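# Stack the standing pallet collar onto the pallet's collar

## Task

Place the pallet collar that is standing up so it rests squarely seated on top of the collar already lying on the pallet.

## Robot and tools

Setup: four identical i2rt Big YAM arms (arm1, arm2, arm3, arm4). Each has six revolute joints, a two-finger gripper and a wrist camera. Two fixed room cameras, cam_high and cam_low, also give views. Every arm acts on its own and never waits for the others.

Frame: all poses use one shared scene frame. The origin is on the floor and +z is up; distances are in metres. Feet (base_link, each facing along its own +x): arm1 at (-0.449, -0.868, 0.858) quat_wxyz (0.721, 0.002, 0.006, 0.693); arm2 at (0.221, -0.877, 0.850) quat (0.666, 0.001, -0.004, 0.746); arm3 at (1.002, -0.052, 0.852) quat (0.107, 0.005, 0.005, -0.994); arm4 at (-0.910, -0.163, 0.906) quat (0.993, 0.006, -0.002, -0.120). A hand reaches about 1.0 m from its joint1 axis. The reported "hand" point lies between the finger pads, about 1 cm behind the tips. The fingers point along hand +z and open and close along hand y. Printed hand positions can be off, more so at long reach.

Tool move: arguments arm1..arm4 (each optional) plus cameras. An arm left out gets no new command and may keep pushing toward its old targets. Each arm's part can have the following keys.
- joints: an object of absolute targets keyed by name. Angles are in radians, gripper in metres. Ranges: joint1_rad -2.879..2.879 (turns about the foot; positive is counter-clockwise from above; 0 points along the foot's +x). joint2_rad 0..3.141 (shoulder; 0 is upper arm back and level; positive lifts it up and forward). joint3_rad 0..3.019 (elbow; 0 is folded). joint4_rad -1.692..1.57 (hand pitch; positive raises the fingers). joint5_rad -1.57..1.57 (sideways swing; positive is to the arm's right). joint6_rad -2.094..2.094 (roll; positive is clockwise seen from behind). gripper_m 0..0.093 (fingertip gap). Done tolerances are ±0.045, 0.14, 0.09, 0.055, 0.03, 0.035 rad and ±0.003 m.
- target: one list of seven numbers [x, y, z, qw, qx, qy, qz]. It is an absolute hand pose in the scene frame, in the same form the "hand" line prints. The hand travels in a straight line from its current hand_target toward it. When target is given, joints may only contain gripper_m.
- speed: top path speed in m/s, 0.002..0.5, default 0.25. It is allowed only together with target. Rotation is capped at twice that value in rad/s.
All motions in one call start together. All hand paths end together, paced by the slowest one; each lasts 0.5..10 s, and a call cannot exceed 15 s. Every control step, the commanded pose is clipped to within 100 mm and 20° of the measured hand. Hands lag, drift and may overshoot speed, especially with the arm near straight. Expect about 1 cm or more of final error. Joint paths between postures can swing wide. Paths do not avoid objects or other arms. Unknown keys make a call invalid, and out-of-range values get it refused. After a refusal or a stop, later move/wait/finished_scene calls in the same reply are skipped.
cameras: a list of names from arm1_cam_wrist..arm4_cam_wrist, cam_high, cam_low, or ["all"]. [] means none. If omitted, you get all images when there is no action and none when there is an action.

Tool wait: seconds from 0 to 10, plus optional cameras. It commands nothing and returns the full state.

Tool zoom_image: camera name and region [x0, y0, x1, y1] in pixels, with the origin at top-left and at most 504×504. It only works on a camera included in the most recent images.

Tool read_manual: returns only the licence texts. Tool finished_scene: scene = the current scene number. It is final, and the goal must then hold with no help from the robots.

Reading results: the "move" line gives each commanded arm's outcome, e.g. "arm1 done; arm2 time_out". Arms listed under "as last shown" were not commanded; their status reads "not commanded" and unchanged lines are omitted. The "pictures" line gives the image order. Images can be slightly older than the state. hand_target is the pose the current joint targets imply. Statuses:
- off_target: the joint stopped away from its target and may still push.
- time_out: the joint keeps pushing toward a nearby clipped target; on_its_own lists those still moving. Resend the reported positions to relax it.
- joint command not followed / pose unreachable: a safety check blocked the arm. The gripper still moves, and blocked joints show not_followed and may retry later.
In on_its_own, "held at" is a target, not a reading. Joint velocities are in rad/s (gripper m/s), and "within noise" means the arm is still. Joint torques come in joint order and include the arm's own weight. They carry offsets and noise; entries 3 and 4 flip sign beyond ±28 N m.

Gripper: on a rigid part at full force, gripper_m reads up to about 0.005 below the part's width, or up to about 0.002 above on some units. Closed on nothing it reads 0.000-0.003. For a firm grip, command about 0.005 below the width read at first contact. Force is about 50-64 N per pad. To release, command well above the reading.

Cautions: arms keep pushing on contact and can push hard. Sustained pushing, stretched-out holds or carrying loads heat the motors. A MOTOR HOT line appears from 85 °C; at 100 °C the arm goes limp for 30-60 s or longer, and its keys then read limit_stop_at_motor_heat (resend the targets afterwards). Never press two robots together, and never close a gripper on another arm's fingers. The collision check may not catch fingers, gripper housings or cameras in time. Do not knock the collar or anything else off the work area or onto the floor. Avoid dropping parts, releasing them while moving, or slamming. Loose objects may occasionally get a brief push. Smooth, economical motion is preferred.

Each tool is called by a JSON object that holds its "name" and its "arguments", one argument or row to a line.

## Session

{"name": "move", "arguments": {

}}

{"name": "zoom_image", "arguments": {
  "camera": "cam_high",
  "region": [160, 170, 480, 430]
}}

Scene clock: 0.00 s.
Joint torques (N m): no reading
Motor temperatures (°C): arm1=[30 37 38 29 30 26 30] | arm2=[30 33 33 29 28 26 28] | arm3=[28 37 39 32 29 26 28] | arm4=[33 34 38 28 33 29 29]
Heat: arm1: hottest joint3_rad 38 °C; arm2: hottest joint2_rad 33 °C; arm3: hottest joint3_rad 39 °C; arm4: hottest joint3_rad 38 °C.
Joint velocities: within noise
arm1.joint_positions: joint1_rad=-0.357 joint2_rad=+0.528 joint3_rad=+1.387 joint4_rad=-1.329 joint5_rad=-0.075 joint6_rad=+0.015 gripper_m=+0.09396
arm1.joint_status: not commanded
arm1.hand: x=-0.3788 y=-0.6786 z=+1.4141 quat_wxyz=(-0.410, +0.482, -0.705, -0.320) (m; scene frame)
arm1.hand_target: x=-0.3801 y=-0.6818 z=+1.4260 quat_wxyz=(-0.420, +0.479, -0.698, -0.327) (m; scene frame)
arm1.hand_status: not commanded
arm2.joint_positions: joint1_rad=+0.299 joint2_rad=+0.645 joint3_rad=+1.463 joint4_rad=-1.149 joint5_rad=-0.251 joint6_rad=+0.486 gripper_m=+0.09396
arm2.joint_status: not commanded
arm2.hand: x=+0.0807 y=-0.6700 z=+1.4633 quat_wxyz=(-0.097, +0.604, -0.540, -0.578) (m; scene frame)
arm2.hand_target: x=+0.0823 y=-0.6737 z=+1.4740 quat_wxyz=(-0.101, +0.600, -0.534, -0.587) (m; scene frame)
arm2.hand_status: not commanded
arm3.joint_positions: joint1_rad=-0.006 joint2_rad=+0.627 joint3_rad=+1.332 joint4_rad=-1.302 joint5_rad=+0.199 joint6_rad=-0.395 gripper_m=+0.09396
arm3.joint_status: not commanded
arm3.hand: x=+0.7498 y=-0.0752 z=+1.3683 quat_wxyz=(+0.134, -0.855, -0.220, +0.451) (m; scene frame)
arm3.hand_target: x=+0.7518 y=-0.0748 z=+1.3800 quat_wxyz=(+0.135, -0.849, -0.217, +0.462) (m; scene frame)
arm3.hand_status: not commanded
arm4.joint_positions: joint1_rad=+0.196 joint2_rad=+0.571 joint3_rad=+1.436 joint4_rad=-1.358 joint5_rad=-0.007 joint6_rad=+0.034 gripper_m=+0.09396
arm4.joint_status: not commanded
arm4.hand: x=-0.7094 y=-0.1781 z=+1.4740 quat_wxyz=(-0.516, -0.035, -0.856, -0.006) (m; scene frame)
arm4.hand_target: x=-0.7127 y=-0.1781 z=+1.4874 quat_wxyz=(-0.529, -0.034, -0.848, -0.006) (m; scene frame)
arm4.hand_status: not commanded
pictures: arm1_cam_wrist, arm2_cam_wrist, arm3_cam_wrist, arm4_cam_wrist, cam_high, cam_low
Images, in order (width x height): arm1_cam_wrist 672x504, arm2_cam_wrist 672x504, arm3_cam_wrist 672x504, arm4_cam_wrist 672x504, cam_high 672x504, cam_low 672x504.

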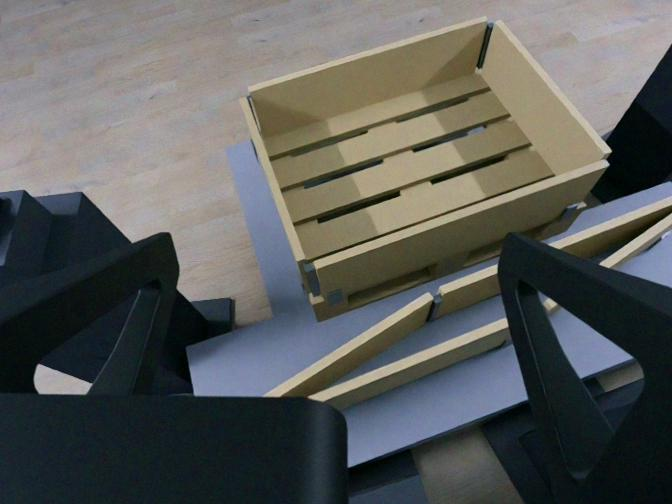

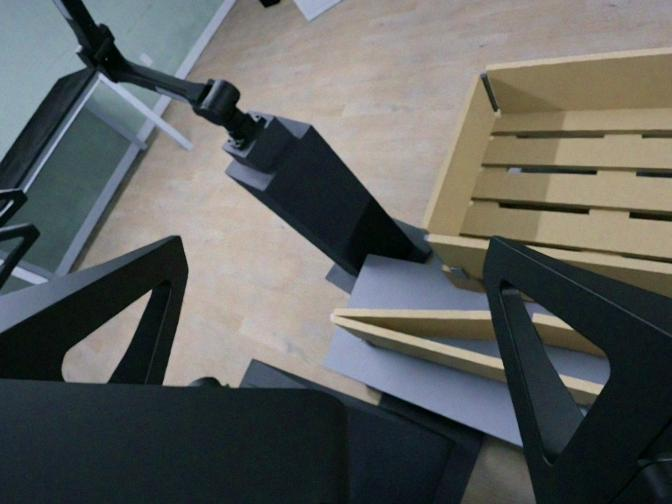

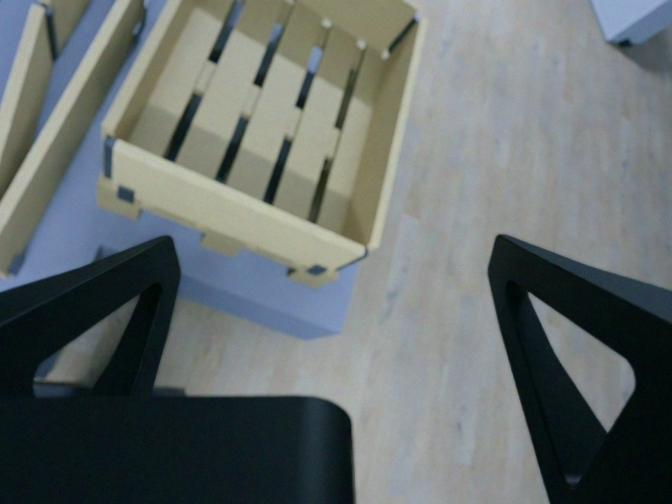

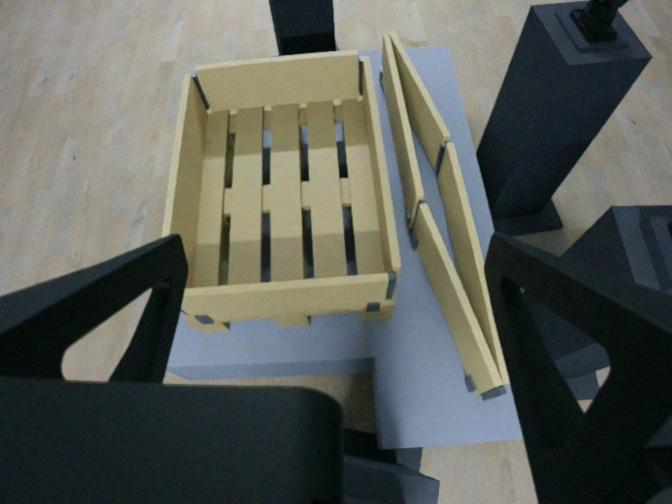

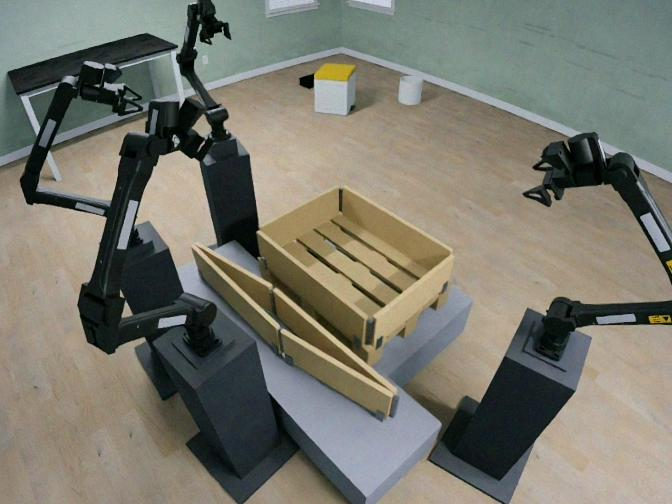

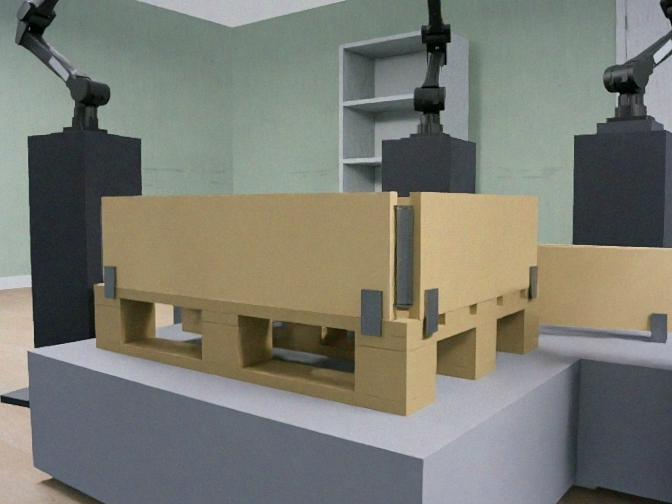

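Scaled by 1.575 from the camera's 672x504 image, which has a finer 960x720 frame.

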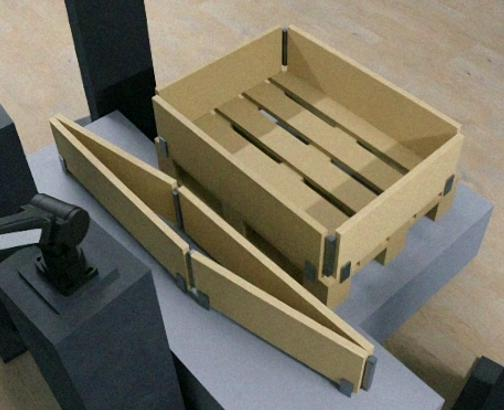

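{"name": "move", "arguments": {
  "arm1": {"target":[-0.464,-0.551,0.60,0,0,1,0],"joints":{"gripper_m":0.048}},
  "arm2": {"target":[-0.18,-0.498,0.60,0,1,0,0],"joints":{"gripper_m":0.055}},
  "arm3": {"target":[0.475,-0.408,0.60,0,0.954,0,-0.301],"joints":{"gripper_m":0.055}},
  "arm4": {"target":[-0.005,-0.387,0.82,0.424,0,0.906,0],"joints":{"gripper_m":0.07}},
  "cameras": ["arm1_cam_wrist","arm2_cam_wrist","arm3_cam_wrist","arm4_cam_wrist"]
}}

Scene clock: 10.37 s.
Joint torques (N m): arm1=[-0.97 -11.52 0.96 0.66 -0.05 0.13] | arm2=[0.56 -20.78 6.89 -0.31 0.02 -0.3] | arm3=[2.32 -17.85 6.24 0.7 0.12 0.11] | arm4=[-0.5 -25.82 15.1 1.14 -0.1 -0.23]
Motor temperatures (°C): arm1=[30 37 39 29 30 26 30] | arm2=[30 33 34 29 28 26 28] | arm3=[28 37 41 32 29 26 28] | arm4=[33 34 41 28 33 29 29]
Heat: arm1: hottest joint3_rad 39 °C; arm2: hottest joint3_rad 34 °C; arm3: hottest joint3_rad 41 °C; arm4: hottest joint3_rad 41 °C.
move: arm1 off_target; arm2 done; arm3 off_target; arm4 off_target
Joint velocities: within noise
arm1.joint_positions: joint1_rad=+0.101 joint2_rad=+2.268 joint3_rad=+0.695 joint4_rad=-0.002 joint5_rad=+0.014 joint6_rad=+1.597 gripper_m=+0.04811
arm1.joint_status: all done
arm1.hand: x=-0.4693 y=-0.5547 z=+0.6055 quat_wxyz=(-0.001, +0.019, -1.000, +0.004) (m; scene frame)
arm1.hand_target: x=-0.4652 y=-0.5515 z=+0.6016 quat_wxyz=(+0.000, +0.005, -1.000, +0.000) (m; scene frame)
arm1.hand_status: off_target (0.008 m and 2.2 deg from the pose sent, 0.828 m and 90.4 deg at the start)
arm2.joint_positions: joint1_rad=+0.701 joint2_rad=+2.420 joint3_rad=+1.380 joint4_rad=-0.531 joint5_rad=-0.001 joint6_rad=-0.739 gripper_m=+0.05508
arm2.joint_status: all done
arm2.hand: x=-0.1735 y=-0.5009 z=+0.6053 quat_wxyz=(-0.003, +1.000, -0.008, +0.001) (m; scene frame)
arm2.hand_target: x=-0.1793 y=-0.4987 z=+0.6017 quat_wxyz=(-0.004, +1.000, +0.001, +0.003) (m; scene frame)
arm2.hand_status: done (0.009 m and 1.1 deg from the pose sent, 0.918 m and 105.8 deg at the start)
arm3.joint_positions: joint1_rad=+0.467 joint2_rad=+2.464 joint3_rad=+1.316 joint4_rad=+0.086 joint5_rad=+0.377 joint6_rad=+0.582 gripper_m=+0.05506
arm3.joint_status: all done
arm3.hand: x=+0.4751 y=-0.3972 z=+0.6056 quat_wxyz=(+0.005, -0.953, -0.002, +0.302) (m; scene frame)
arm3.hand_target: x=+0.4758 y=-0.4069 z=+0.6007 quat_wxyz=(+0.001, -0.954, +0.000, +0.301) (m; scene frame)
arm3.hand_status: off_target (0.012 m and 0.7 deg from the pose sent, 0.881 m and 36.1 deg at the start)
arm4.joint_positions: joint1_rad=-0.029 joint2_rad=+2.717 joint3_rad=+2.258 joint4_rad=-0.301 joint5_rad=-0.205 joint6_rad=-0.180 gripper_m=+0.07008
arm4.joint_status: all done
arm4.hand: x=-0.0200 y=-0.3713 z=+0.7980 quat_wxyz=(-0.406, -0.003, -0.914, -0.010) (m; scene frame)
arm4.hand_target: x=-0.0076 y=-0.3860 z=+0.8209 quat_wxyz=(-0.424, +0.000, -0.906, +0.000) (m; scene frame)
arm4.hand_status: off_target (0.031 m and 2.5 deg from the pose sent, 0.984 m and 12.6 deg at the start)
pictures: arm1_cam_wrist, arm2_cam_wrist, arm3_cam_wrist, arm4_cam_wrist
Images, in order (width x height): arm1_cam_wrist 672x504, arm2_cam_wrist 672x504, arm3_cam_wrist 672x504, arm4_cam_wrist 672x504.

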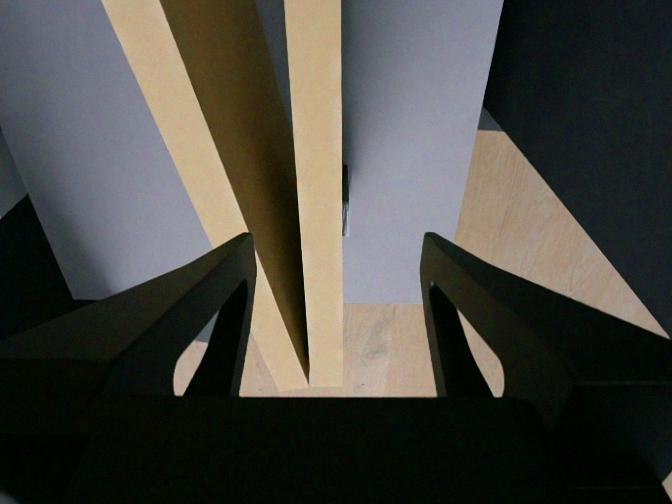

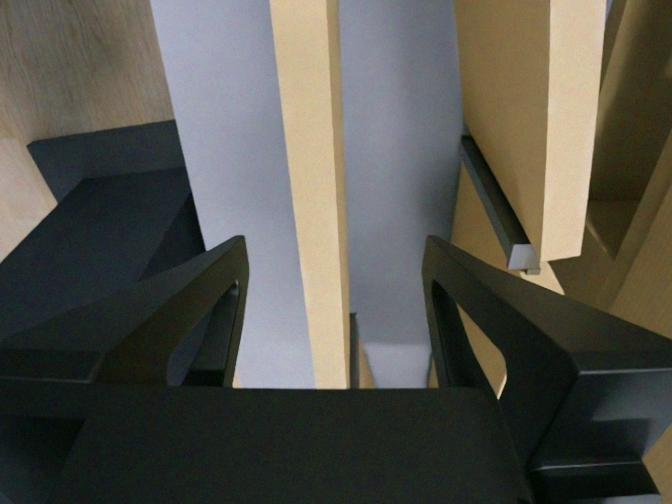

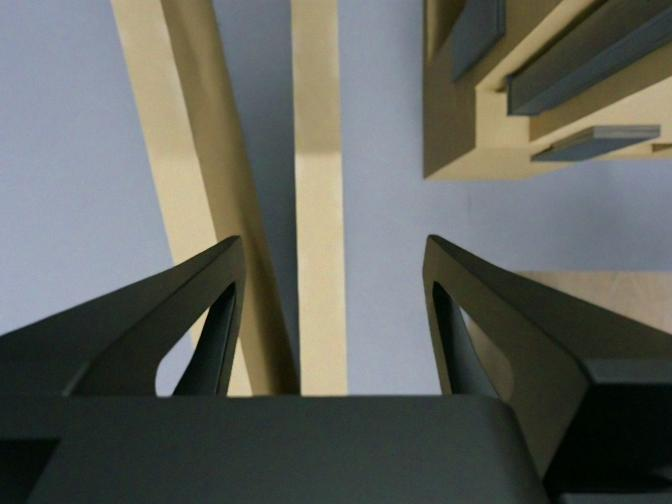

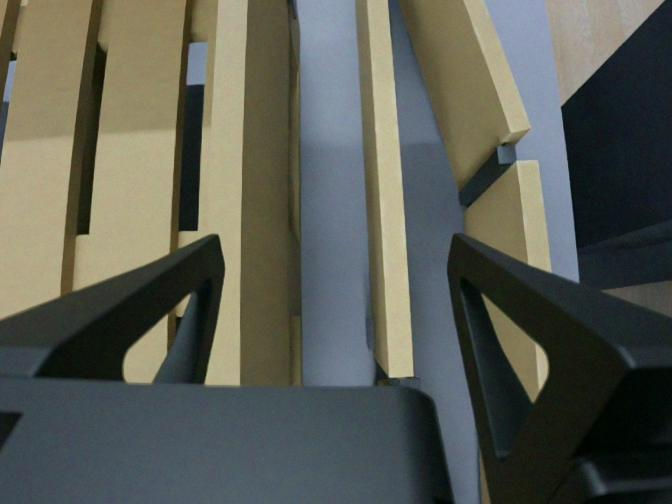

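{"name": "move", "arguments": {
  "arm1": {"target":[-0.464,-0.546,0.52,0,0,1,0],"speed":0.12},
  "arm2": {"target":[-0.18,-0.500,0.52,0,1,0,0],"speed":0.12},
  "arm3": {"target":[0.475,-0.411,0.52,0,0.954,0,-0.301],"speed":0.12},
  "cameras": ["arm1_cam_wrist","arm2_cam_wrist","arm3_cam_wrist"]
}}

Scene clock: 16.73 s.
Joint torques (N m): arm1=[-1.08 -12.63 -0.21 0.66 -0.05 0.13] | arm2=[0.62 -21.13 5.9 0.49 -0.26 -0.28] | arm3=[2.37 -18.43 5.52 1.51 0.17 0.11] | arm4=[-0.5 -25.93 15.12 1.16 -0.1 -0.22]
Motor temperatures (°C): arm1=[30 37 39 29 30 26 30] | arm2=[30 33 34 29 28 26 28] | arm3=[28 37 41 32 29 26 28] | arm4=[33 34 44 28 33 29 29]
Heat: arm1: hottest joint3_rad 39 °C; arm2: hottest joint3_rad 34 °C; arm3: hottest joint3_rad 41 °C; arm4: hottest joint3_rad 44 °C.
move: arm1 done; arm2 off_target; arm3 off_target
Joint velocities: within noise
arm1.joint_positions: joint1_rad=+0.095 joint2_rad=+2.528 joint3_rad=+0.832 joint4_rad=+0.121 joint5_rad=+0.014 joint6_rad=+1.600 gripper_m=+0.04811
arm1.joint_status: not commanded
arm1.hand: x=-0.4686 y=-0.5485 z=+0.5242 quat_wxyz=(-0.001, +0.014, -1.000, +0.004) (m; scene frame)
arm1.hand_target: x=-0.4641 y=-0.5463 z=+0.5200 quat_wxyz=(+0.000, +0.000, -1.000, +0.000) (m; scene frame)
arm1.hand_status: done (0.007 m and 1.7 deg from the pose sent, 0.086 m and 2.2 deg at the start)
arm2.joint_positions: joint1_rad=+0.701 joint2_rad=+2.604 joint3_rad=+1.478 joint4_rad=-0.463 joint5_rad=-0.004 joint6_rad=-0.741 gripper_m=+0.05508
arm2.joint_status: not commanded
arm2.hand: x=-0.1716 y=-0.5026 z=+0.5262 quat_wxyz=(+0.004, +1.000, -0.008, +0.007) (m; scene frame)
arm2.hand_target: x=-0.1796 y=-0.5003 z=+0.5202 quat_wxyz=(+0.000, +1.000, +0.001, +0.001) (m; scene frame)
arm2.hand_status: off_target (0.011 m and 1.3 deg from the pose sent, 0.086 m and 1.1 deg at the start)
arm3.joint_positions: joint1_rad=+0.471 joint2_rad=+2.661 joint3_rad=+1.446 joint4_rad=+0.132 joint5_rad=+0.377 joint6_rad=+0.587 gripper_m=+0.05506
arm3.joint_status: not commanded
arm3.hand: x=+0.4761 y=-0.3994 z=+0.5239 quat_wxyz=(+0.010, -0.956, -0.004, +0.295) (m; scene frame)
arm3.hand_target: x=+0.4752 y=-0.4110 z=+0.5204 quat_wxyz=(+0.000, -0.954, +0.000, +0.301) (m; scene frame)
arm3.hand_status: off_target (0.012 m and 1.5 deg from the pose sent, 0.087 m and 0.7 deg at the start)
arm4: as last shown
pictures: arm1_cam_wrist, arm2_cam_wrist, arm3_cam_wrist
Images, in order (width x height): arm1_cam_wrist 672x504, arm2_cam_wrist 672x504, arm3_cam_wrist 672x504.

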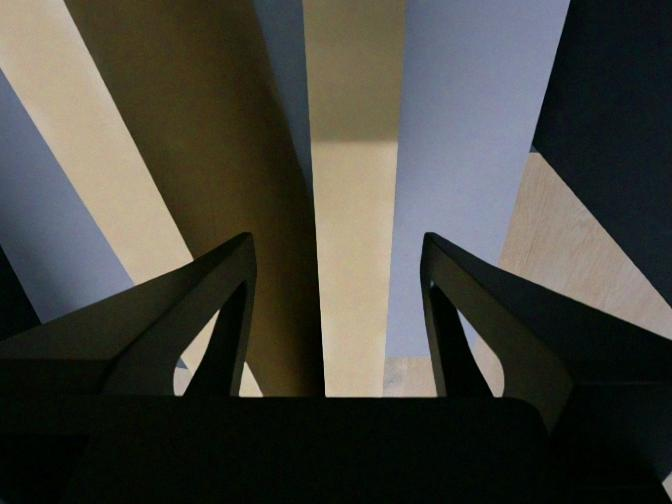

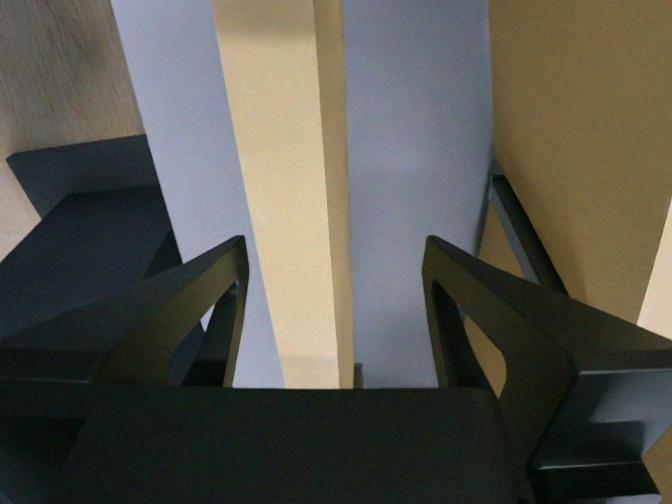

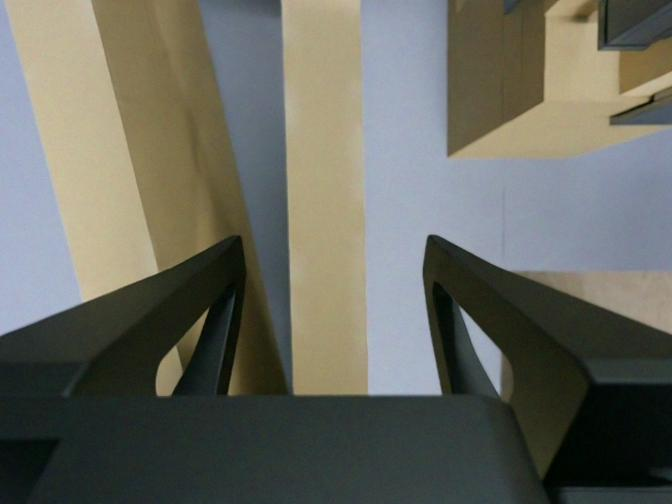

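{"name": "move", "arguments": {
  "arm1": {"joints":{"gripper_m":0.026}},
  "arm2": {"joints":{"gripper_m":0.026}},
  "arm3": {"joints":{"gripper_m":0.026}},
  "cameras": []
}}

{"name": "move", "arguments": {
  "arm1": {"joints":{"gripper_m":0.006}},
  "arm2": {"joints":{"gripper_m":0.006}},
  "arm3": {"joints":{"gripper_m":0.006}},
  "cameras": ["arm1_cam_wrist","arm2_cam_wrist","arm3_cam_wrist"]
}}

{"name": "move", "arguments": {
  "arm1": {"target":[-0.467,-0.547,0.709,0,0.002,-1,0],"speed":0.1},
  "arm2": {"target":[-0.180,-0.495,0.720,0,1,0.003,-0.001],"speed":0.1},
  "arm3": {"target":[0.4755,-0.410,0.745,0,-0.95,0,0.312],"speed":0.1},
  "cameras": ["arm4_cam_wrist","cam_low","cam_high"]
}}

Scene clock: 22.63 s.
Joint torques (N m): arm1=[-1.08 -12.69 -0.21 0.66 -0.05 0.13] | arm2=[0.38 -21.19 5.87 0.47 -0.06 -0.28] | arm3=[2.49 -18.67 5.48 1.51 0.13 0.11] | arm4=[-0.5 -25.99 15.1 1.14 -0.11 -0.22]
Motor temperatures (°C): arm1=[30 38 39 29 30 26 30] | arm2=[30 35 34 29 28 26 28] | arm3=[28 37 41 32 29 26 28] | arm4=[33 35 46 28 33 29 29]
Heat: arm1: hottest joint3_rad 39 °C; arm2: hottest joint2_rad 35 °C; arm3: hottest joint3_rad 41 °C; arm4: hottest joint3_rad 46 °C.
move: arm1 done; arm2 done; arm3 done
Joint velocities: within noise
arm1.joint_positions: joint1_rad=+0.095 joint2_rad=+2.528 joint3_rad=+0.832 joint4_rad=+0.121 joint5_rad=+0.014 joint6_rad=+1.600 gripper_m=+0.02614
arm1.joint_status: all done
arm1.hand: x=-0.4686 y=-0.5485 z=+0.5242 quat_wxyz=(-0.001, +0.014, -1.000, +0.004) (m; scene frame)
arm1.hand_target: x=-0.4641 y=-0.5463 z=+0.5200 quat_wxyz=(+0.000, +0.001, -1.000, +0.000) (m; scene frame)
arm1.hand_status: not commanded
arm2.joint_positions: joint1_rad=+0.705 joint2_rad=+2.604 joint3_rad=+1.478 joint4_rad=-0.463 joint5_rad=-0.018 joint6_rad=-0.750 gripper_m=+0.02614
arm2.joint_status: all done
arm2.hand: x=-0.1745 y=-0.5060 z=+0.5260 quat_wxyz=(+0.009, +1.000, -0.001, +0.003) (m; scene frame)
arm2.hand_target: x=-0.1807 y=-0.5014 z=+0.5203 quat_wxyz=(+0.003, +1.000, +0.005, -0.003) (m; scene frame)
arm2.hand_status: not commanded
arm3.joint_positions: joint1_rad=+0.471 joint2_rad=+2.662 joint3_rad=+1.446 joint4_rad=+0.132 joint5_rad=+0.377 joint6_rad=+0.587 gripper_m=+0.02612
arm3.joint_status: all done
arm3.hand: x=+0.4763 y=-0.3993 z=+0.5237 quat_wxyz=(+0.010, -0.956, -0.004, +0.294) (m; scene frame)
arm3.hand_target: x=+0.4754 y=-0.4112 z=+0.5202 quat_wxyz=(-0.001, -0.954, +0.000, +0.301) (m; scene frame)
arm3.hand_status: not commanded
arm4: as last shown
pictures: none
No camera images: "cameras" was empty.

Scene clock: 23.13 s.
Joint torques (N m): arm1=[-1.08 -12.63 -0.34 0.58 -0.04 0.13] | arm2=[0.21 -21.19 5.87 0.49 0.02 -0.23] | arm3=[2.43 -18.49 5.5 1.47 0.26 0.11] | arm4=[-0.56 -25.88 15.1 1.11 -0.11 -0.23]
Motor temperatures (°C): arm1=[30 38 39 29 30 26 30] | arm2=[30 35 34 29 28 26 28] | arm3=[28 37 41 32 29 26 28] | arm4=[33 35 46 28 33 29 29]
Heat: arm1: hottest joint3_rad 39 °C; arm2: hottest joint2_rad 35 °C; arm3: hottest joint3_rad 41 °C; arm4: hottest joint3_rad 46 °C.
move: arm1 off_target; arm2 off_target; arm3 off_target
Joint velocities: within noise
arm1.joint_positions: joint1_rad=+0.095 joint2_rad=+2.528 joint3_rad=+0.834 joint4_rad=+0.124 joint5_rad=+0.014 joint6_rad=+1.600 gripper_m=+0.01629
arm1.joint_status: gripper_m off_target (ended at +0.01633, target +0.00600)
arm1.hand: x=-0.4687 y=-0.5468 z=+0.5241 quat_wxyz=(-0.001, +0.014, -1.000, +0.002) (m; scene frame)
arm1.hand_target: x=-0.4641 y=-0.5462 z=+0.5200 quat_wxyz=(+0.000, +0.001, -1.000, +0.000) (m; scene frame)
arm1.hand_status: not commanded
arm2.joint_positions: joint1_rad=+0.707 joint2_rad=+2.604 joint3_rad=+1.478 joint4_rad=-0.463 joint5_rad=-0.020 joint6_rad=-0.755 gripper_m=+0.01831
arm2.joint_status: gripper_m off_target (ended at +0.01834, target +0.00600)
arm2.hand: x=-0.1752 y=-0.5068 z=+0.5260 quat_wxyz=(+0.010, +1.000, +0.002, +0.002) (m; scene frame)
arm2.hand_target: x=-0.1807 y=-0.5013 z=+0.5203 quat_wxyz=(+0.003, +1.000, +0.005, -0.003) (m; scene frame)
arm2.hand_status: not commanded
arm3.joint_positions: joint1_rad=+0.471 joint2_rad=+2.662 joint3_rad=+1.446 joint4_rad=+0.134 joint5_rad=+0.374 joint6_rad=+0.587 gripper_m=+0.02048
arm3.joint_status: gripper_m off_target (ended at +0.02052, target +0.00600)
arm3.hand: x=+0.4763 y=-0.4000 z=+0.5237 quat_wxyz=(+0.009, -0.956, -0.004, +0.294) (m; scene frame)
arm3.hand_target: x=+0.4753 y=-0.4112 z=+0.5203 quat_wxyz=(-0.001, -0.954, +0.000, +0.301) (m; scene frame)
arm3.hand_status: not commanded
arm4: as last shown
pictures: arm1_cam_wrist, arm2_cam_wrist, arm3_cam_wrist
Images, in order (width x height): arm1_cam_wrist 672x504, arm2_cam_wrist 672x504, arm3_cam_wrist 672x504.

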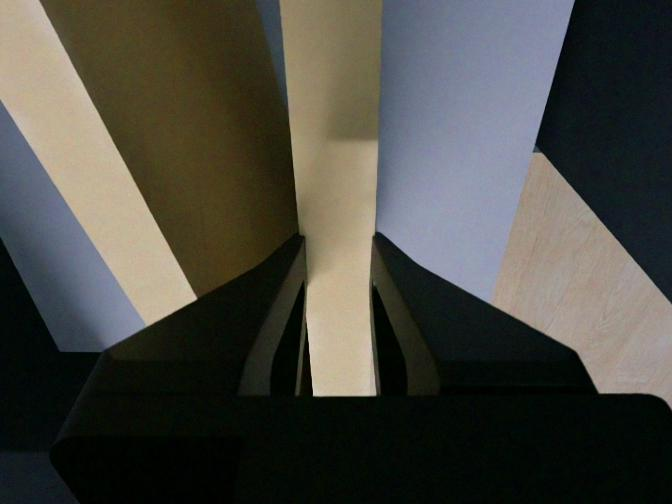

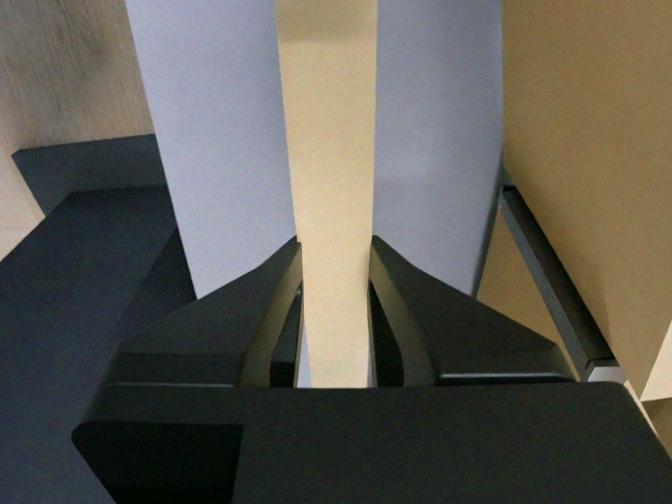

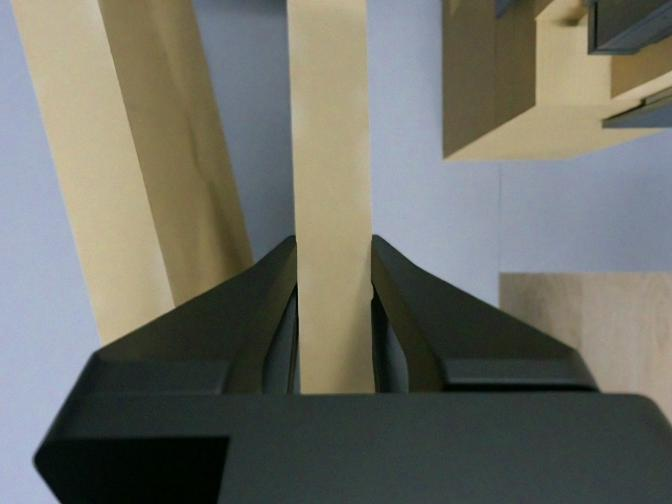

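Scene clock: 26.27 s.
Joint torques (N m): arm1=[3.43 -19.78 0.35 -2.11 -0.95 0.29] | arm2=[-0.15 -27.75 7.46 -0.43 -0.15 -0.17] | arm3=[2.43 -30.27 4.51 -0.14 1.44 0.01] | arm4=[-0.5 -25.93 15.13 1.17 -0.1 -0.22]
Motor temperatures (°C): arm1=[30 39 39 29 31 26 30] | arm2=[30 36 34 29 28 26 29] | arm3=[28 38 41 32 29 26 29] | arm4=[33 35 47 28 33 29 29]
Heat: arm1: hottest joint2_rad 39 °C; arm2: hottest joint2_rad 36 °C; arm3: hottest joint3_rad 41 °C; arm4: hottest joint3_rad 47 °C.
move: arm1 off_target; arm2 off_target; arm3 off_target
Joint velocities: within noise
arm1.joint_positions: joint1_rad=+0.050 joint2_rad=+2.029 joint3_rad=+0.650 joint4_rad=-0.204 joint5_rad=+0.049 joint6_rad=+1.592 gripper_m=+0.01630
arm1.joint_status: not commanded
arm1.hand: x=-0.4464 y=-0.5491 z=+0.6753 quat_wxyz=(-0.019, -0.004, -1.000, +0.008) (m; scene frame)
arm1.hand_target: x=-0.4641 y=-0.5445 z=+0.7040 quat_wxyz=(-0.004, +0.002, -1.000, -0.007) (m; scene frame)
arm1.hand_status: off_target (0.040 m and 2.5 deg from the pose sent, 0.185 m and 1.4 deg at the start)
arm2.joint_positions: joint1_rad=+0.702 joint2_rad=+2.269 joint3_rad=+1.325 joint4_rad=-0.721 joint5_rad=+0.000 joint6_rad=-0.769 gripper_m=+0.01833
arm2.joint_status: not commanded
arm2.hand: x=-0.1548 y=-0.5193 z=+0.6737 quat_wxyz=(+0.029, +0.999, +0.006, +0.036) (m; scene frame)
arm2.hand_target: x=-0.1778 y=-0.4949 z=+0.7193 quat_wxyz=(-0.004, +1.000, +0.003, +0.002) (m; scene frame)
arm2.hand_status: off_target (0.058 m and 5.4 deg from the pose sent, 0.194 m and 1.2 deg at the start)
arm3.joint_positions: joint1_rad=+0.471 joint2_rad=+2.308 joint3_rad=+1.236 joint4_rad=-0.064 joint5_rad=+0.355 joint6_rad=+0.595 gripper_m=+0.02051
arm3.joint_status: not commanded
arm3.hand: x=+0.4946 y=-0.3887 z=+0.6603 quat_wxyz=(+0.017, -0.963, -0.007, +0.269) (m; scene frame)
arm3.hand_target: x=+0.4738 y=-0.4110 z=+0.7396 quat_wxyz=(-0.005, -0.949, +0.003, +0.316) (m; scene frame)
arm3.hand_status: off_target (0.089 m and 5.5 deg from the pose sent, 0.222 m and 2.4 deg at the start; pose on its path clipped on 43 of 94 steps)
arm4: as last shown
pictures: arm4_cam_wrist, cam_high, cam_low
Images, in order (width x height): arm4_cam_wrist 672x504, cam_high 672x504, cam_low 672x504.

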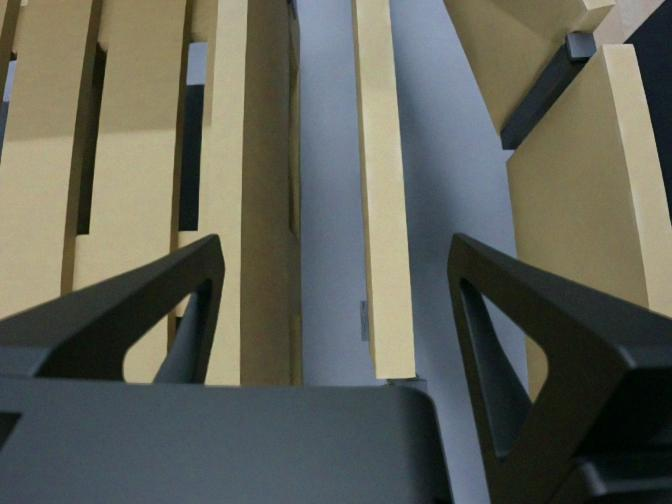

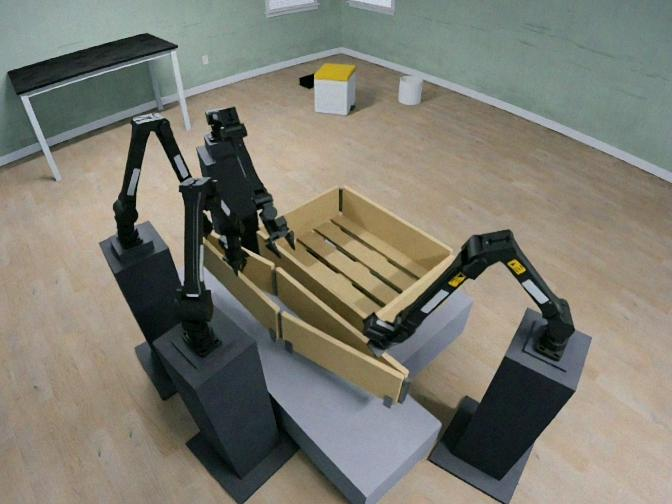

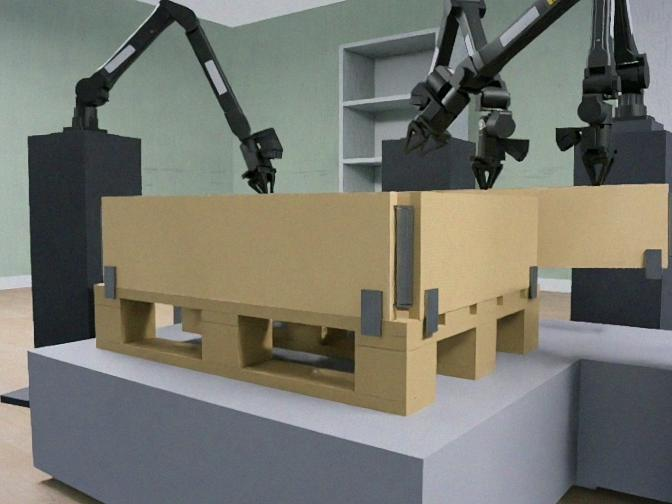

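{"name": "move", "arguments": {
  "arm4": {"target":[0.004,-0.400,0.76,0.424,0,0.906,0],"speed":0.15},
  "cameras": []
}}

{"name": "move", "arguments": {
  "arm4": {"target":[0.004,-0.404,0.675,0.424,0,0.906,0],"speed":0.12},
  "cameras": ["arm4_cam_wrist"]
}}

Scene clock: 32.13 s.
Joint torques (N m): arm1=[3.49 -19.78 0.35 -2.11 -0.95 0.29] | arm2=[-0.15 -27.69 7.46 -0.43 -0.15 -0.17] | arm3=[2.55 -30.27 4.51 -0.12 1.44 0.02] | arm4=[-0.26 -26.81 15.21 1.1 -0.19 -0.22]
Motor temperatures (°C): arm1=[30 40 38 29 31 26 30] | arm2=[30 37 35 29 28 26 29] | arm3=[28 42 41 32 30 26 29] | arm4=[33 36 48 28 33 29 29]
Heat: arm1: hottest joint2_rad 40 °C; arm2: hottest joint2_rad 37 °C; arm3: hottest joint2_rad 42 °C; arm4: hottest joint3_rad 48 °C.
move: arm4 off_target
Joint velocities: within noise
arm1, arm2, arm3: as last shown
arm4.joint_positions: joint1_rad=-0.046 joint2_rad=+2.893 joint3_rad=+2.436 joint4_rad=-0.312 joint5_rad=-0.211 joint6_rad=-0.190 gripper_m=+0.07008
arm4.joint_status: not commanded
arm4.hand: x=-0.0138 y=-0.3870 z=+0.7305 quat_wxyz=(-0.403, -0.005, -0.915, -0.008) (m; scene frame)
arm4.hand_target: x=+0.0012 y=-0.3996 z=+0.7611 quat_wxyz=(-0.425, -0.001, -0.905, +0.001) (m; scene frame)
arm4.hand_status: off_target (0.037 m and 2.8 deg from the pose sent, 0.053 m and 2.5 deg at the start)
pictures: none
No camera images: "cameras" was empty.

Scene clock: 33.70 s.
Joint torques (N m): arm1=[3.43 -19.66 0.47 -1.99 -0.93 0.3] | arm2=[-0.15 -27.63 7.51 -0.38 -0.22 -0.16] | arm3=[2.61 -30.27 4.53 -0.12 1.45 0.01] | arm4=[-0.38 -25.23 15.24 1.47 0 -0.15]
Motor temperatures (°C): arm1=[30 40 38 29 31 26 31] | arm2=[30 38 35 29 28 26 29] | arm3=[28 42 41 32 30 26 29] | arm4=[33 37 49 28 33 29 29]
Heat: arm1: hottest joint2_rad 40 °C; arm2: hottest joint2_rad 38 °C; arm3: hottest joint2_rad 42 °C; arm4: hottest joint3_rad 49 °C.
move: arm4 off_target
Joint velocities: within noise
arm1.joint_positions: joint1_rad=+0.051 joint2_rad=+2.028 joint3_rad=+0.649 joint4_rad=-0.209 joint5_rad=+0.049 joint6_rad=+1.592 gripper_m=+0.01631
arm1.joint_status: not commanded
arm1.hand: x=-0.4465 y=-0.5508 z=+0.6756 quat_wxyz=(-0.019, -0.004, -1.000, +0.011) (m; scene frame)
arm1.hand_target: x=-0.4640 y=-0.5449 z=+0.7040 quat_wxyz=(-0.005, +0.002, -1.000, -0.006) (m; scene frame)
arm1.hand_status: not commanded
arm2.joint_positions: joint1_rad=+0.702 joint2_rad=+2.267 joint3_rad=+1.325 joint4_rad=-0.723 joint5_rad=+0.002 joint6_rad=-0.769 gripper_m=+0.01833
arm2.joint_status: not commanded
arm2.hand: x=-0.1543 y=-0.5194 z=+0.6743 quat_wxyz=(+0.028, +0.999, +0.006, +0.037) (m; scene frame)
arm2.hand_target: x=-0.1779 y=-0.4949 z=+0.7194 quat_wxyz=(-0.004, +1.000, +0.003, +0.002) (m; scene frame)
arm2.hand_status: not commanded
arm3.joint_positions: joint1_rad=+0.470 joint2_rad=+2.306 joint3_rad=+1.236 joint4_rad=-0.066 joint5_rad=+0.355 joint6_rad=+0.592 gripper_m=+0.02053
arm3.joint_status: not commanded
arm3.hand: x=+0.4942 y=-0.3884 z=+0.6610 quat_wxyz=(+0.017, -0.963, -0.008, +0.269) (m; scene frame)
arm3.hand_target: x=+0.4738 y=-0.4108 z=+0.7395 quat_wxyz=(-0.005, -0.949, +0.002, +0.316) (m; scene frame)
arm3.hand_status: not commanded
arm4.joint_positions: joint1_rad=-0.049 joint2_rad=+3.103 joint3_rad=+2.679 joint4_rad=-0.310 joint5_rad=-0.214 joint6_rad=-0.205 gripper_m=+0.07007
arm4.joint_status: not commanded
arm4.hand: x=-0.0064 y=-0.3907 z=+0.6666 quat_wxyz=(-0.418, +0.003, -0.908, -0.002) (m; scene frame)
arm4.hand_target: x=+0.0002 y=-0.4030 z=+0.6768 quat_wxyz=(-0.432, +0.001, -0.902, +0.007) (m; scene frame)
arm4.hand_status: off_target (0.019 m and 0.8 deg from the pose sent, 0.061 m and 2.8 deg at the start; a joint's target at an end of its range on 17 of 47 steps)
pictures: arm4_cam_wrist
Images, in order (width x height): arm4_cam_wrist 672x504.

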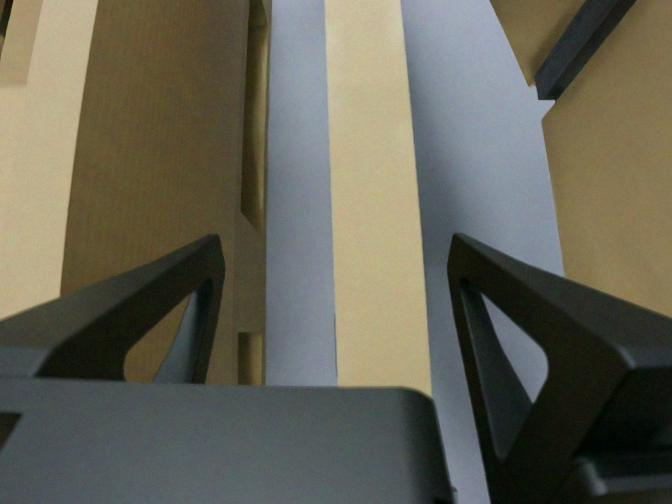

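{"name": "move", "arguments": {
  "arm4": {"target":[0.004,-0.417,0.675,0.424,0,0.906,0],"joints":{"gripper_m":0.03},"speed":0.12},
  "cameras": []
}}

{"name": "move", "arguments": {
  "arm4": {"joints":{"gripper_m":0.006}},
  "cameras": ["arm4_cam_wrist"]
}}

{"name": "move", "arguments": {
  "arm1": {"target":[-0.464,-0.545,0.85,0,0.002,-1,0],"speed":0.1},
  "arm2": {"target":[-0.178,-0.494,0.865,0,1,0.003,0],"speed":0.1},
  "arm3": {"target":[0.475,-0.410,0.89,0,-0.95,0,0.312],"speed":0.1},
  "arm4": {"target":[0.002,-0.41,0.85,0.424,0,0.906,0],"speed":0.1},
  "cameras": ["cam_low"]
}}

Scene clock: 42.60 s.
Joint torques (N m): arm1=[3.37 -19.72 0.47 -1.99 -0.92 0.31] | arm2=[-0.15 -27.63 7.51 -0.36 -0.22 -0.15] | arm3=[2.55 -30.15 4.51 -0.06 1.45 0.01] | arm4=[-0.44 -25.11 14.91 2.15 -0.02 -0.12]
Motor temperatures (°C): arm1=[30 42 38 29 32 26 31] | arm2=[30 41 35 29 28 26 29] | arm3=[28 43 41 32 31 26 29] | arm4=[33 40 51 28 32 29 29]
Heat: arm1: hottest joint2_rad 42 °C; arm2: hottest joint2_rad 41 °C; arm3: hottest joint2_rad 43 °C; arm4: hottest joint3_rad 51 °C.
move: arm4 off_target
Joint velocities: within noise
arm1.joint_positions: joint1_rad=+0.051 joint2_rad=+2.027 joint3_rad=+0.649 joint4_rad=-0.209 joint5_rad=+0.049 joint6_rad=+1.591 gripper_m=+0.01631
arm1.joint_status: not commanded
arm1.hand: x=-0.4465 y=-0.5505 z=+0.6758 quat_wxyz=(-0.019, -0.003, -1.000, +0.011) (m; scene frame)
arm1.hand_target: x=-0.4640 y=-0.5448 z=+0.7040 quat_wxyz=(-0.005, +0.002, -1.000, -0.006) (m; scene frame)
arm1.hand_status: not commanded
arm2.joint_positions: joint1_rad=+0.702 joint2_rad=+2.267 joint3_rad=+1.325 joint4_rad=-0.721 joint5_rad=+0.002 joint6_rad=-0.770 gripper_m=+0.01833
arm2.joint_status: not commanded
arm2.hand: x=-0.1546 y=-0.5191 z=+0.6743 quat_wxyz=(+0.028, +0.999, +0.007, +0.036) (m; scene frame)
arm2.hand_target: x=-0.1781 y=-0.4946 z=+0.7194 quat_wxyz=(-0.004, +1.000, +0.003, +0.001) (m; scene frame)
arm2.hand_status: not commanded
arm3: as last shown
arm3.hand_target: x=+0.4737 y=-0.4109 z=+0.7395 quat_wxyz=(-0.005, -0.949, +0.002, +0.316) (m; scene frame)
arm4.joint_positions: joint1_rad=-0.062 joint2_rad=+3.103 joint3_rad=+2.679 joint4_rad=-0.310 joint5_rad=-0.213 joint6_rad=-0.205 gripper_m=+0.03008
arm4.joint_status: all done
arm4.hand: x=-0.0094 y=-0.4023 z=+0.6664 quat_wxyz=(-0.418, -0.003, -0.909, +0.002) (m; scene frame)
arm4.hand_target: x=-0.0016 y=-0.4155 z=+0.6776 quat_wxyz=(-0.438, -0.005, -0.899, +0.011) (m; scene frame)
arm4.hand_status: off_target (0.022 m and 0.9 deg from the pose sent, 0.029 m and 0.8 deg at the start; a joint's target at an end of its range on 24 of 29 steps)
pictures: none
No camera images: "cameras" was empty.

Scene clock: 43.23 s.
Joint torques (N m): arm1=[3.31 -19.66 0.43 -1.96 -0.95 0.31] | arm2=[-0.03 -27.63 7.56 -0.35 -0.24 -0.15] | arm3=[2.55 -30.15 4.56 -0.01 1.44 0.01] | arm4=[-0.26 -25.11 14.87 2.18 -0.01 0.07]
Motor temperatures (°C): arm1=[30 42 38 29 32 26 31] | arm2=[30 41 35 29 28 26 30] | arm3=[28 43 41 32 31 26 29] | arm4=[33 40 51 28 32 29 29]
Heat: arm1: hottest joint2_rad 42 °C; arm2: hottest joint2_rad 41 °C; arm3: hottest joint2_rad 43 °C; arm4: hottest joint3_rad 51 °C.
move: arm4 off_target
Joint velocities: within noise
arm1: as last shown
arm1.hand_target: x=-0.4642 y=-0.5449 z=+0.7040 quat_wxyz=(-0.004, +0.002, -1.000, -0.006) (m; scene frame)
arm2.joint_positions: joint1_rad=+0.702 joint2_rad=+2.267 joint3_rad=+1.325 joint4_rad=-0.723 joint5_rad=+0.003 joint6_rad=-0.770 gripper_m=+0.01833
arm2.joint_status: not commanded
arm2.hand: x=-0.1542 y=-0.5192 z=+0.6743 quat_wxyz=(+0.028, +0.999, +0.007, +0.037) (m; scene frame)
arm2.hand_target: x=-0.1777 y=-0.4947 z=+0.7194 quat_wxyz=(-0.004, +1.000, +0.003, +0.002) (m; scene frame)
arm2.hand_status: not commanded
arm3.joint_positions: joint1_rad=+0.470 joint2_rad=+2.306 joint3_rad=+1.236 joint4_rad=-0.069 joint5_rad=+0.355 joint6_rad=+0.592 gripper_m=+0.02053
arm3.joint_status: not commanded
arm3.hand: x=+0.4947 y=-0.3880 z=+0.6607 quat_wxyz=(+0.018, -0.963, -0.008, +0.268) (m; scene frame)
arm3.hand_target: x=+0.4739 y=-0.4107 z=+0.7394 quat_wxyz=(-0.004, -0.949, +0.002, +0.315) (m; scene frame)
arm3.hand_status: not commanded
arm4.joint_positions: joint1_rad=-0.062 joint2_rad=+3.103 joint3_rad=+2.679 joint4_rad=-0.310 joint5_rad=-0.222 joint6_rad=-0.226 gripper_m=+0.01892
arm4.joint_status: gripper_m off_target (ended at +0.01895, target +0.00600)
arm4.hand: x=-0.0092 y=-0.4011 z=+0.6668 quat_wxyz=(-0.419, +0.008, -0.908, +0.002) (m; scene frame)
arm4.hand_target: x=-0.0015 y=-0.4142 z=+0.6777 quat_wxyz=(-0.439, -0.003, -0.899, +0.008) (m; scene frame)
arm4.hand_status: not commanded
pictures: arm4_cam_wrist
Images, in order (width x height): arm4_cam_wrist 672x504.

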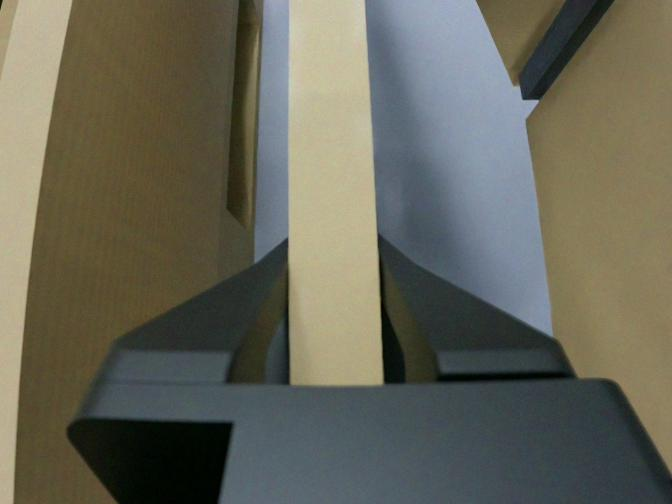

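Scene clock: 46.47 s.
Joint torques (N m): arm1=[2.96 -16.09 10.07 -3.45 -1.56 0.3] | arm2=[-0.38 -26.23 13.67 -0.85 -0.3 -0.13] | arm3=[2.37 -29.45 8.85 -1.06 1.49 -0.02] | arm4=[0.5 -30.86 11.37 1.69 -0.08 0.21]
Motor temperatures (°C): arm1=[30 42 38 29 32 26 31] | arm2=[30 41 35 29 28 26 30] | arm3=[28 44 41 32 32 26 30] | arm4=[33 41 51 28 32 29 30]
Heat: arm1: hottest joint2_rad 42 °C; arm2: hottest joint2_rad 41 °C; arm3: hottest joint2_rad 44 °C; arm4: hottest joint3_rad 51 °C.
move: arm1 off_target; arm2 off_target; arm3 off_target; arm4 off_target
Joint velocities: within noise
arm1.joint_positions: joint1_rad=+0.051 joint2_rad=+1.578 joint3_rad=+0.635 joint4_rad=-0.668 joint5_rad=+0.057 joint6_rad=+1.584 gripper_m=+0.01634
arm1.joint_status: not commanded
arm1.hand: x=-0.4436 y=-0.5616 z=+0.8100 quat_wxyz=(-0.023, +0.000, -0.999, +0.022) (m; scene frame)
arm1.hand_target: x=-0.4625 y=-0.5455 z=+0.8455 quat_wxyz=(+0.000, +0.003, -1.000, -0.001) (m; scene frame)
arm1.hand_status: off_target (0.048 m and 3.7 deg from the pose sent, 0.175 m and 2.6 deg at the start)
arm2.joint_positions: joint1_rad=+0.699 joint2_rad=+2.016 joint3_rad=+1.316 joint4_rad=-0.997 joint5_rad=-0.004 joint6_rad=-0.778 gripper_m=+0.01833
arm2.joint_status: not commanded
arm2.hand: x=-0.1467 y=-0.5276 z=+0.8036 quat_wxyz=(+0.042, +0.998, +0.009, +0.046) (m; scene frame)
arm2.hand_target: x=-0.1765 y=-0.4956 z=+0.8655 quat_wxyz=(-0.004, +1.000, +0.003, -0.004) (m; scene frame)
arm2.hand_status: off_target (0.077 m and 7.2 deg from the pose sent, 0.194 m and 5.3 deg at the start)
arm3.joint_positions: joint1_rad=+0.470 joint2_rad=+2.053 joint3_rad=+1.201 joint4_rad=-0.304 joint5_rad=+0.354 joint6_rad=+0.592 gripper_m=+0.02053
arm3.joint_status: not commanded
arm3.hand: x=+0.4969 y=-0.3870 z=+0.7758 quat_wxyz=(+0.022, -0.965, -0.010, +0.262) (m; scene frame)
arm3.hand_target: x=+0.4792 y=-0.4050 z=+0.8658 quat_wxyz=(-0.001, -0.950, +0.001, +0.312) (m; scene frame)
arm3.hand_status: off_target (0.119 m and 6.6 deg from the pose sent, 0.231 m and 5.7 deg at the start; pose on its path clipped on 91 of 97 steps)
arm4.joint_positions: joint1_rad=-0.066 joint2_rad=+2.800 joint3_rad=+2.437 joint4_rad=-0.429 joint5_rad=-0.227 joint6_rad=-0.245 gripper_m=+0.01892
arm4.joint_status: not commanded
arm4.hand: x=-0.0127 y=-0.4044 z=+0.7947 quat_wxyz=(-0.395, +0.013, -0.919, -0.004) (m; scene frame)
arm4.hand_target: x=+0.0016 y=-0.4094 z=+0.8491 quat_wxyz=(-0.423, +0.001, -0.906, -0.001) (m; scene frame)
arm4.hand_status: off_target (0.057 m and 4.0 deg from the pose sent, 0.184 m and 1.1 deg at the start)
pictures: cam_low
Images, in order (width x height): cam_low 672x504.

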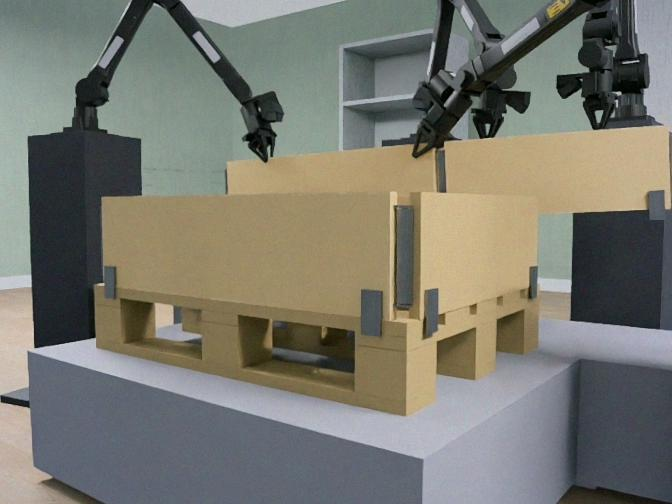

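{"name": "move", "arguments": {
  "arm1": {"target":[-0.464,-0.538,0.905,0,0.002,-1,0],"speed":0.1},
  "arm2": {"target":[-0.178,-0.490,0.935,0,1,0.003,0],"speed":0.1},
  "arm3": {"joints":{"joint2_rad":1.82}},
  "arm4": {"target":[0.0,-0.408,0.92,0.424,0,0.906,0],"speed":0.1},
  "cameras": []
}}

{"name": "move", "arguments": {
  "arm1": {"target":[-0.464,-0.536,0.957,0,0.002,-1,0],"speed":0.1},
  "arm2": {"target":[-0.178,-0.488,0.995,0,1,0.003,0],"speed":0.1},
  "arm3": {"joints":{"joint2_rad":1.70}},
  "arm4": {"target":[-0.002,-0.406,0.985,0.424,0,0.906,0],"speed":0.1},
  "cameras": ["cam_low"]
}}

Scene clock: 55.43 s.
Joint torques (N m): arm1=[3.25 -14.51 14.13 -3.29 -1.41 0.35] | arm2=[-0.85 -27.87 16.24 -1.52 -0.14 -0.15] | arm3=[2.43 -29.16 9.84 0.44 1.53 -0.02] | arm4=[0.85 -32.56 11.97 1.43 -0.08 0.31]
Motor temperatures (°C): arm1=[30 42 40 29 34 26 31] | arm2=[30 43 38 29 28 26 30] | arm3=[28 45 43 32 32 26 30] | arm4=[33 43 50 28 32 29 30]
Heat: arm1: hottest joint2_rad 42 °C; arm2: hottest joint2_rad 43 °C; arm3: hottest joint2_rad 45 °C; arm4: hottest joint3_rad 50 °C.
move: arm1 off_target; arm2 off_target; arm3 time_out; arm4 off_target
Joint velocities: within noise
arm1.joint_positions: joint1_rad=+0.047 joint2_rad=+1.458 joint3_rad=+0.684 joint4_rad=-0.861 joint5_rad=+0.051 joint6_rad=+1.580 gripper_m=+0.01634
arm1.joint_status: not commanded
arm1.hand: x=-0.4429 y=-0.5642 z=+0.8582 quat_wxyz=(-0.020, +0.001, -0.999, +0.035) (m; scene frame)
arm1.hand_target: x=-0.4626 y=-0.5397 z=+0.9012 quat_wxyz=(+0.001, +0.003, -1.000, -0.001) (m; scene frame)
arm1.hand_status: off_target (0.058 m and 4.6 deg from the pose sent, 0.100 m and 3.7 deg at the start)
arm2.joint_positions: joint1_rad=+0.700 joint2_rad=+1.955 joint3_rad=+1.369 joint4_rad=-1.152 joint5_rad=-0.012 joint6_rad=-0.781 gripper_m=+0.01833
arm2.joint_status: not commanded
arm2.hand: x=-0.1459 y=-0.5314 z=+0.8531 quat_wxyz=(+0.059, +0.997, +0.011, +0.058) (m; scene frame)
arm2.hand_target: x=-0.1727 y=-0.4964 z=+0.9351 quat_wxyz=(+0.001, +1.000, +0.002, -0.002) (m; scene frame)
arm2.hand_status: off_target (0.097 m and 9.5 deg from the pose sent, 0.140 m and 7.2 deg at the start; pose on its path clipped on 18 of 54 steps)
arm3.joint_positions: joint1_rad=+0.470 joint2_rad=+1.961 joint3_rad=+1.197 joint4_rad=-0.357 joint5_rad=+0.354 joint6_rad=+0.592 gripper_m=+0.02054
arm3.joint_status: joint2_rad time_out (moved -0.092 of -0.233)
arm3.on_its_own: joint2_rad reads +1.961 and still pushes toward +1.820 since a time_out; joint5_rad reads +0.354 and still pushes toward +0.387 since a time_out
arm3.hand: x=+0.4947 y=-0.3889 z=+0.8222 quat_wxyz=(+0.012, -0.962, -0.007, +0.274) (m; scene frame)
arm3.hand_target: x=+0.4746 y=-0.4089 z=+0.9211 quat_wxyz=(-0.026, -0.939, +0.009, +0.342) (m; scene frame)
arm3.hand_status: not commanded
arm4.joint_positions: joint1_rad=-0.066 joint2_rad=+2.720 joint3_rad=+2.413 joint4_rad=-0.504 joint5_rad=-0.214 joint6_rad=-0.252 gripper_m=+0.01892
arm4.joint_status: not commanded
arm4.hand: x=-0.0157 y=-0.4067 z=+0.8417 quat_wxyz=(-0.385, +0.013, -0.923, +0.001) (m; scene frame)
arm4.hand_target: x=-0.0003 y=-0.4095 z=+0.9183 quat_wxyz=(-0.423, -0.001, -0.906, +0.004) (m; scene frame)
arm4.hand_status: off_target (0.080 m and 5.1 deg from the pose sent, 0.126 m and 4.0 deg at the start)
pictures: none
No camera images: "cameras" was empty.

not run: a stop came earlier in this reply.


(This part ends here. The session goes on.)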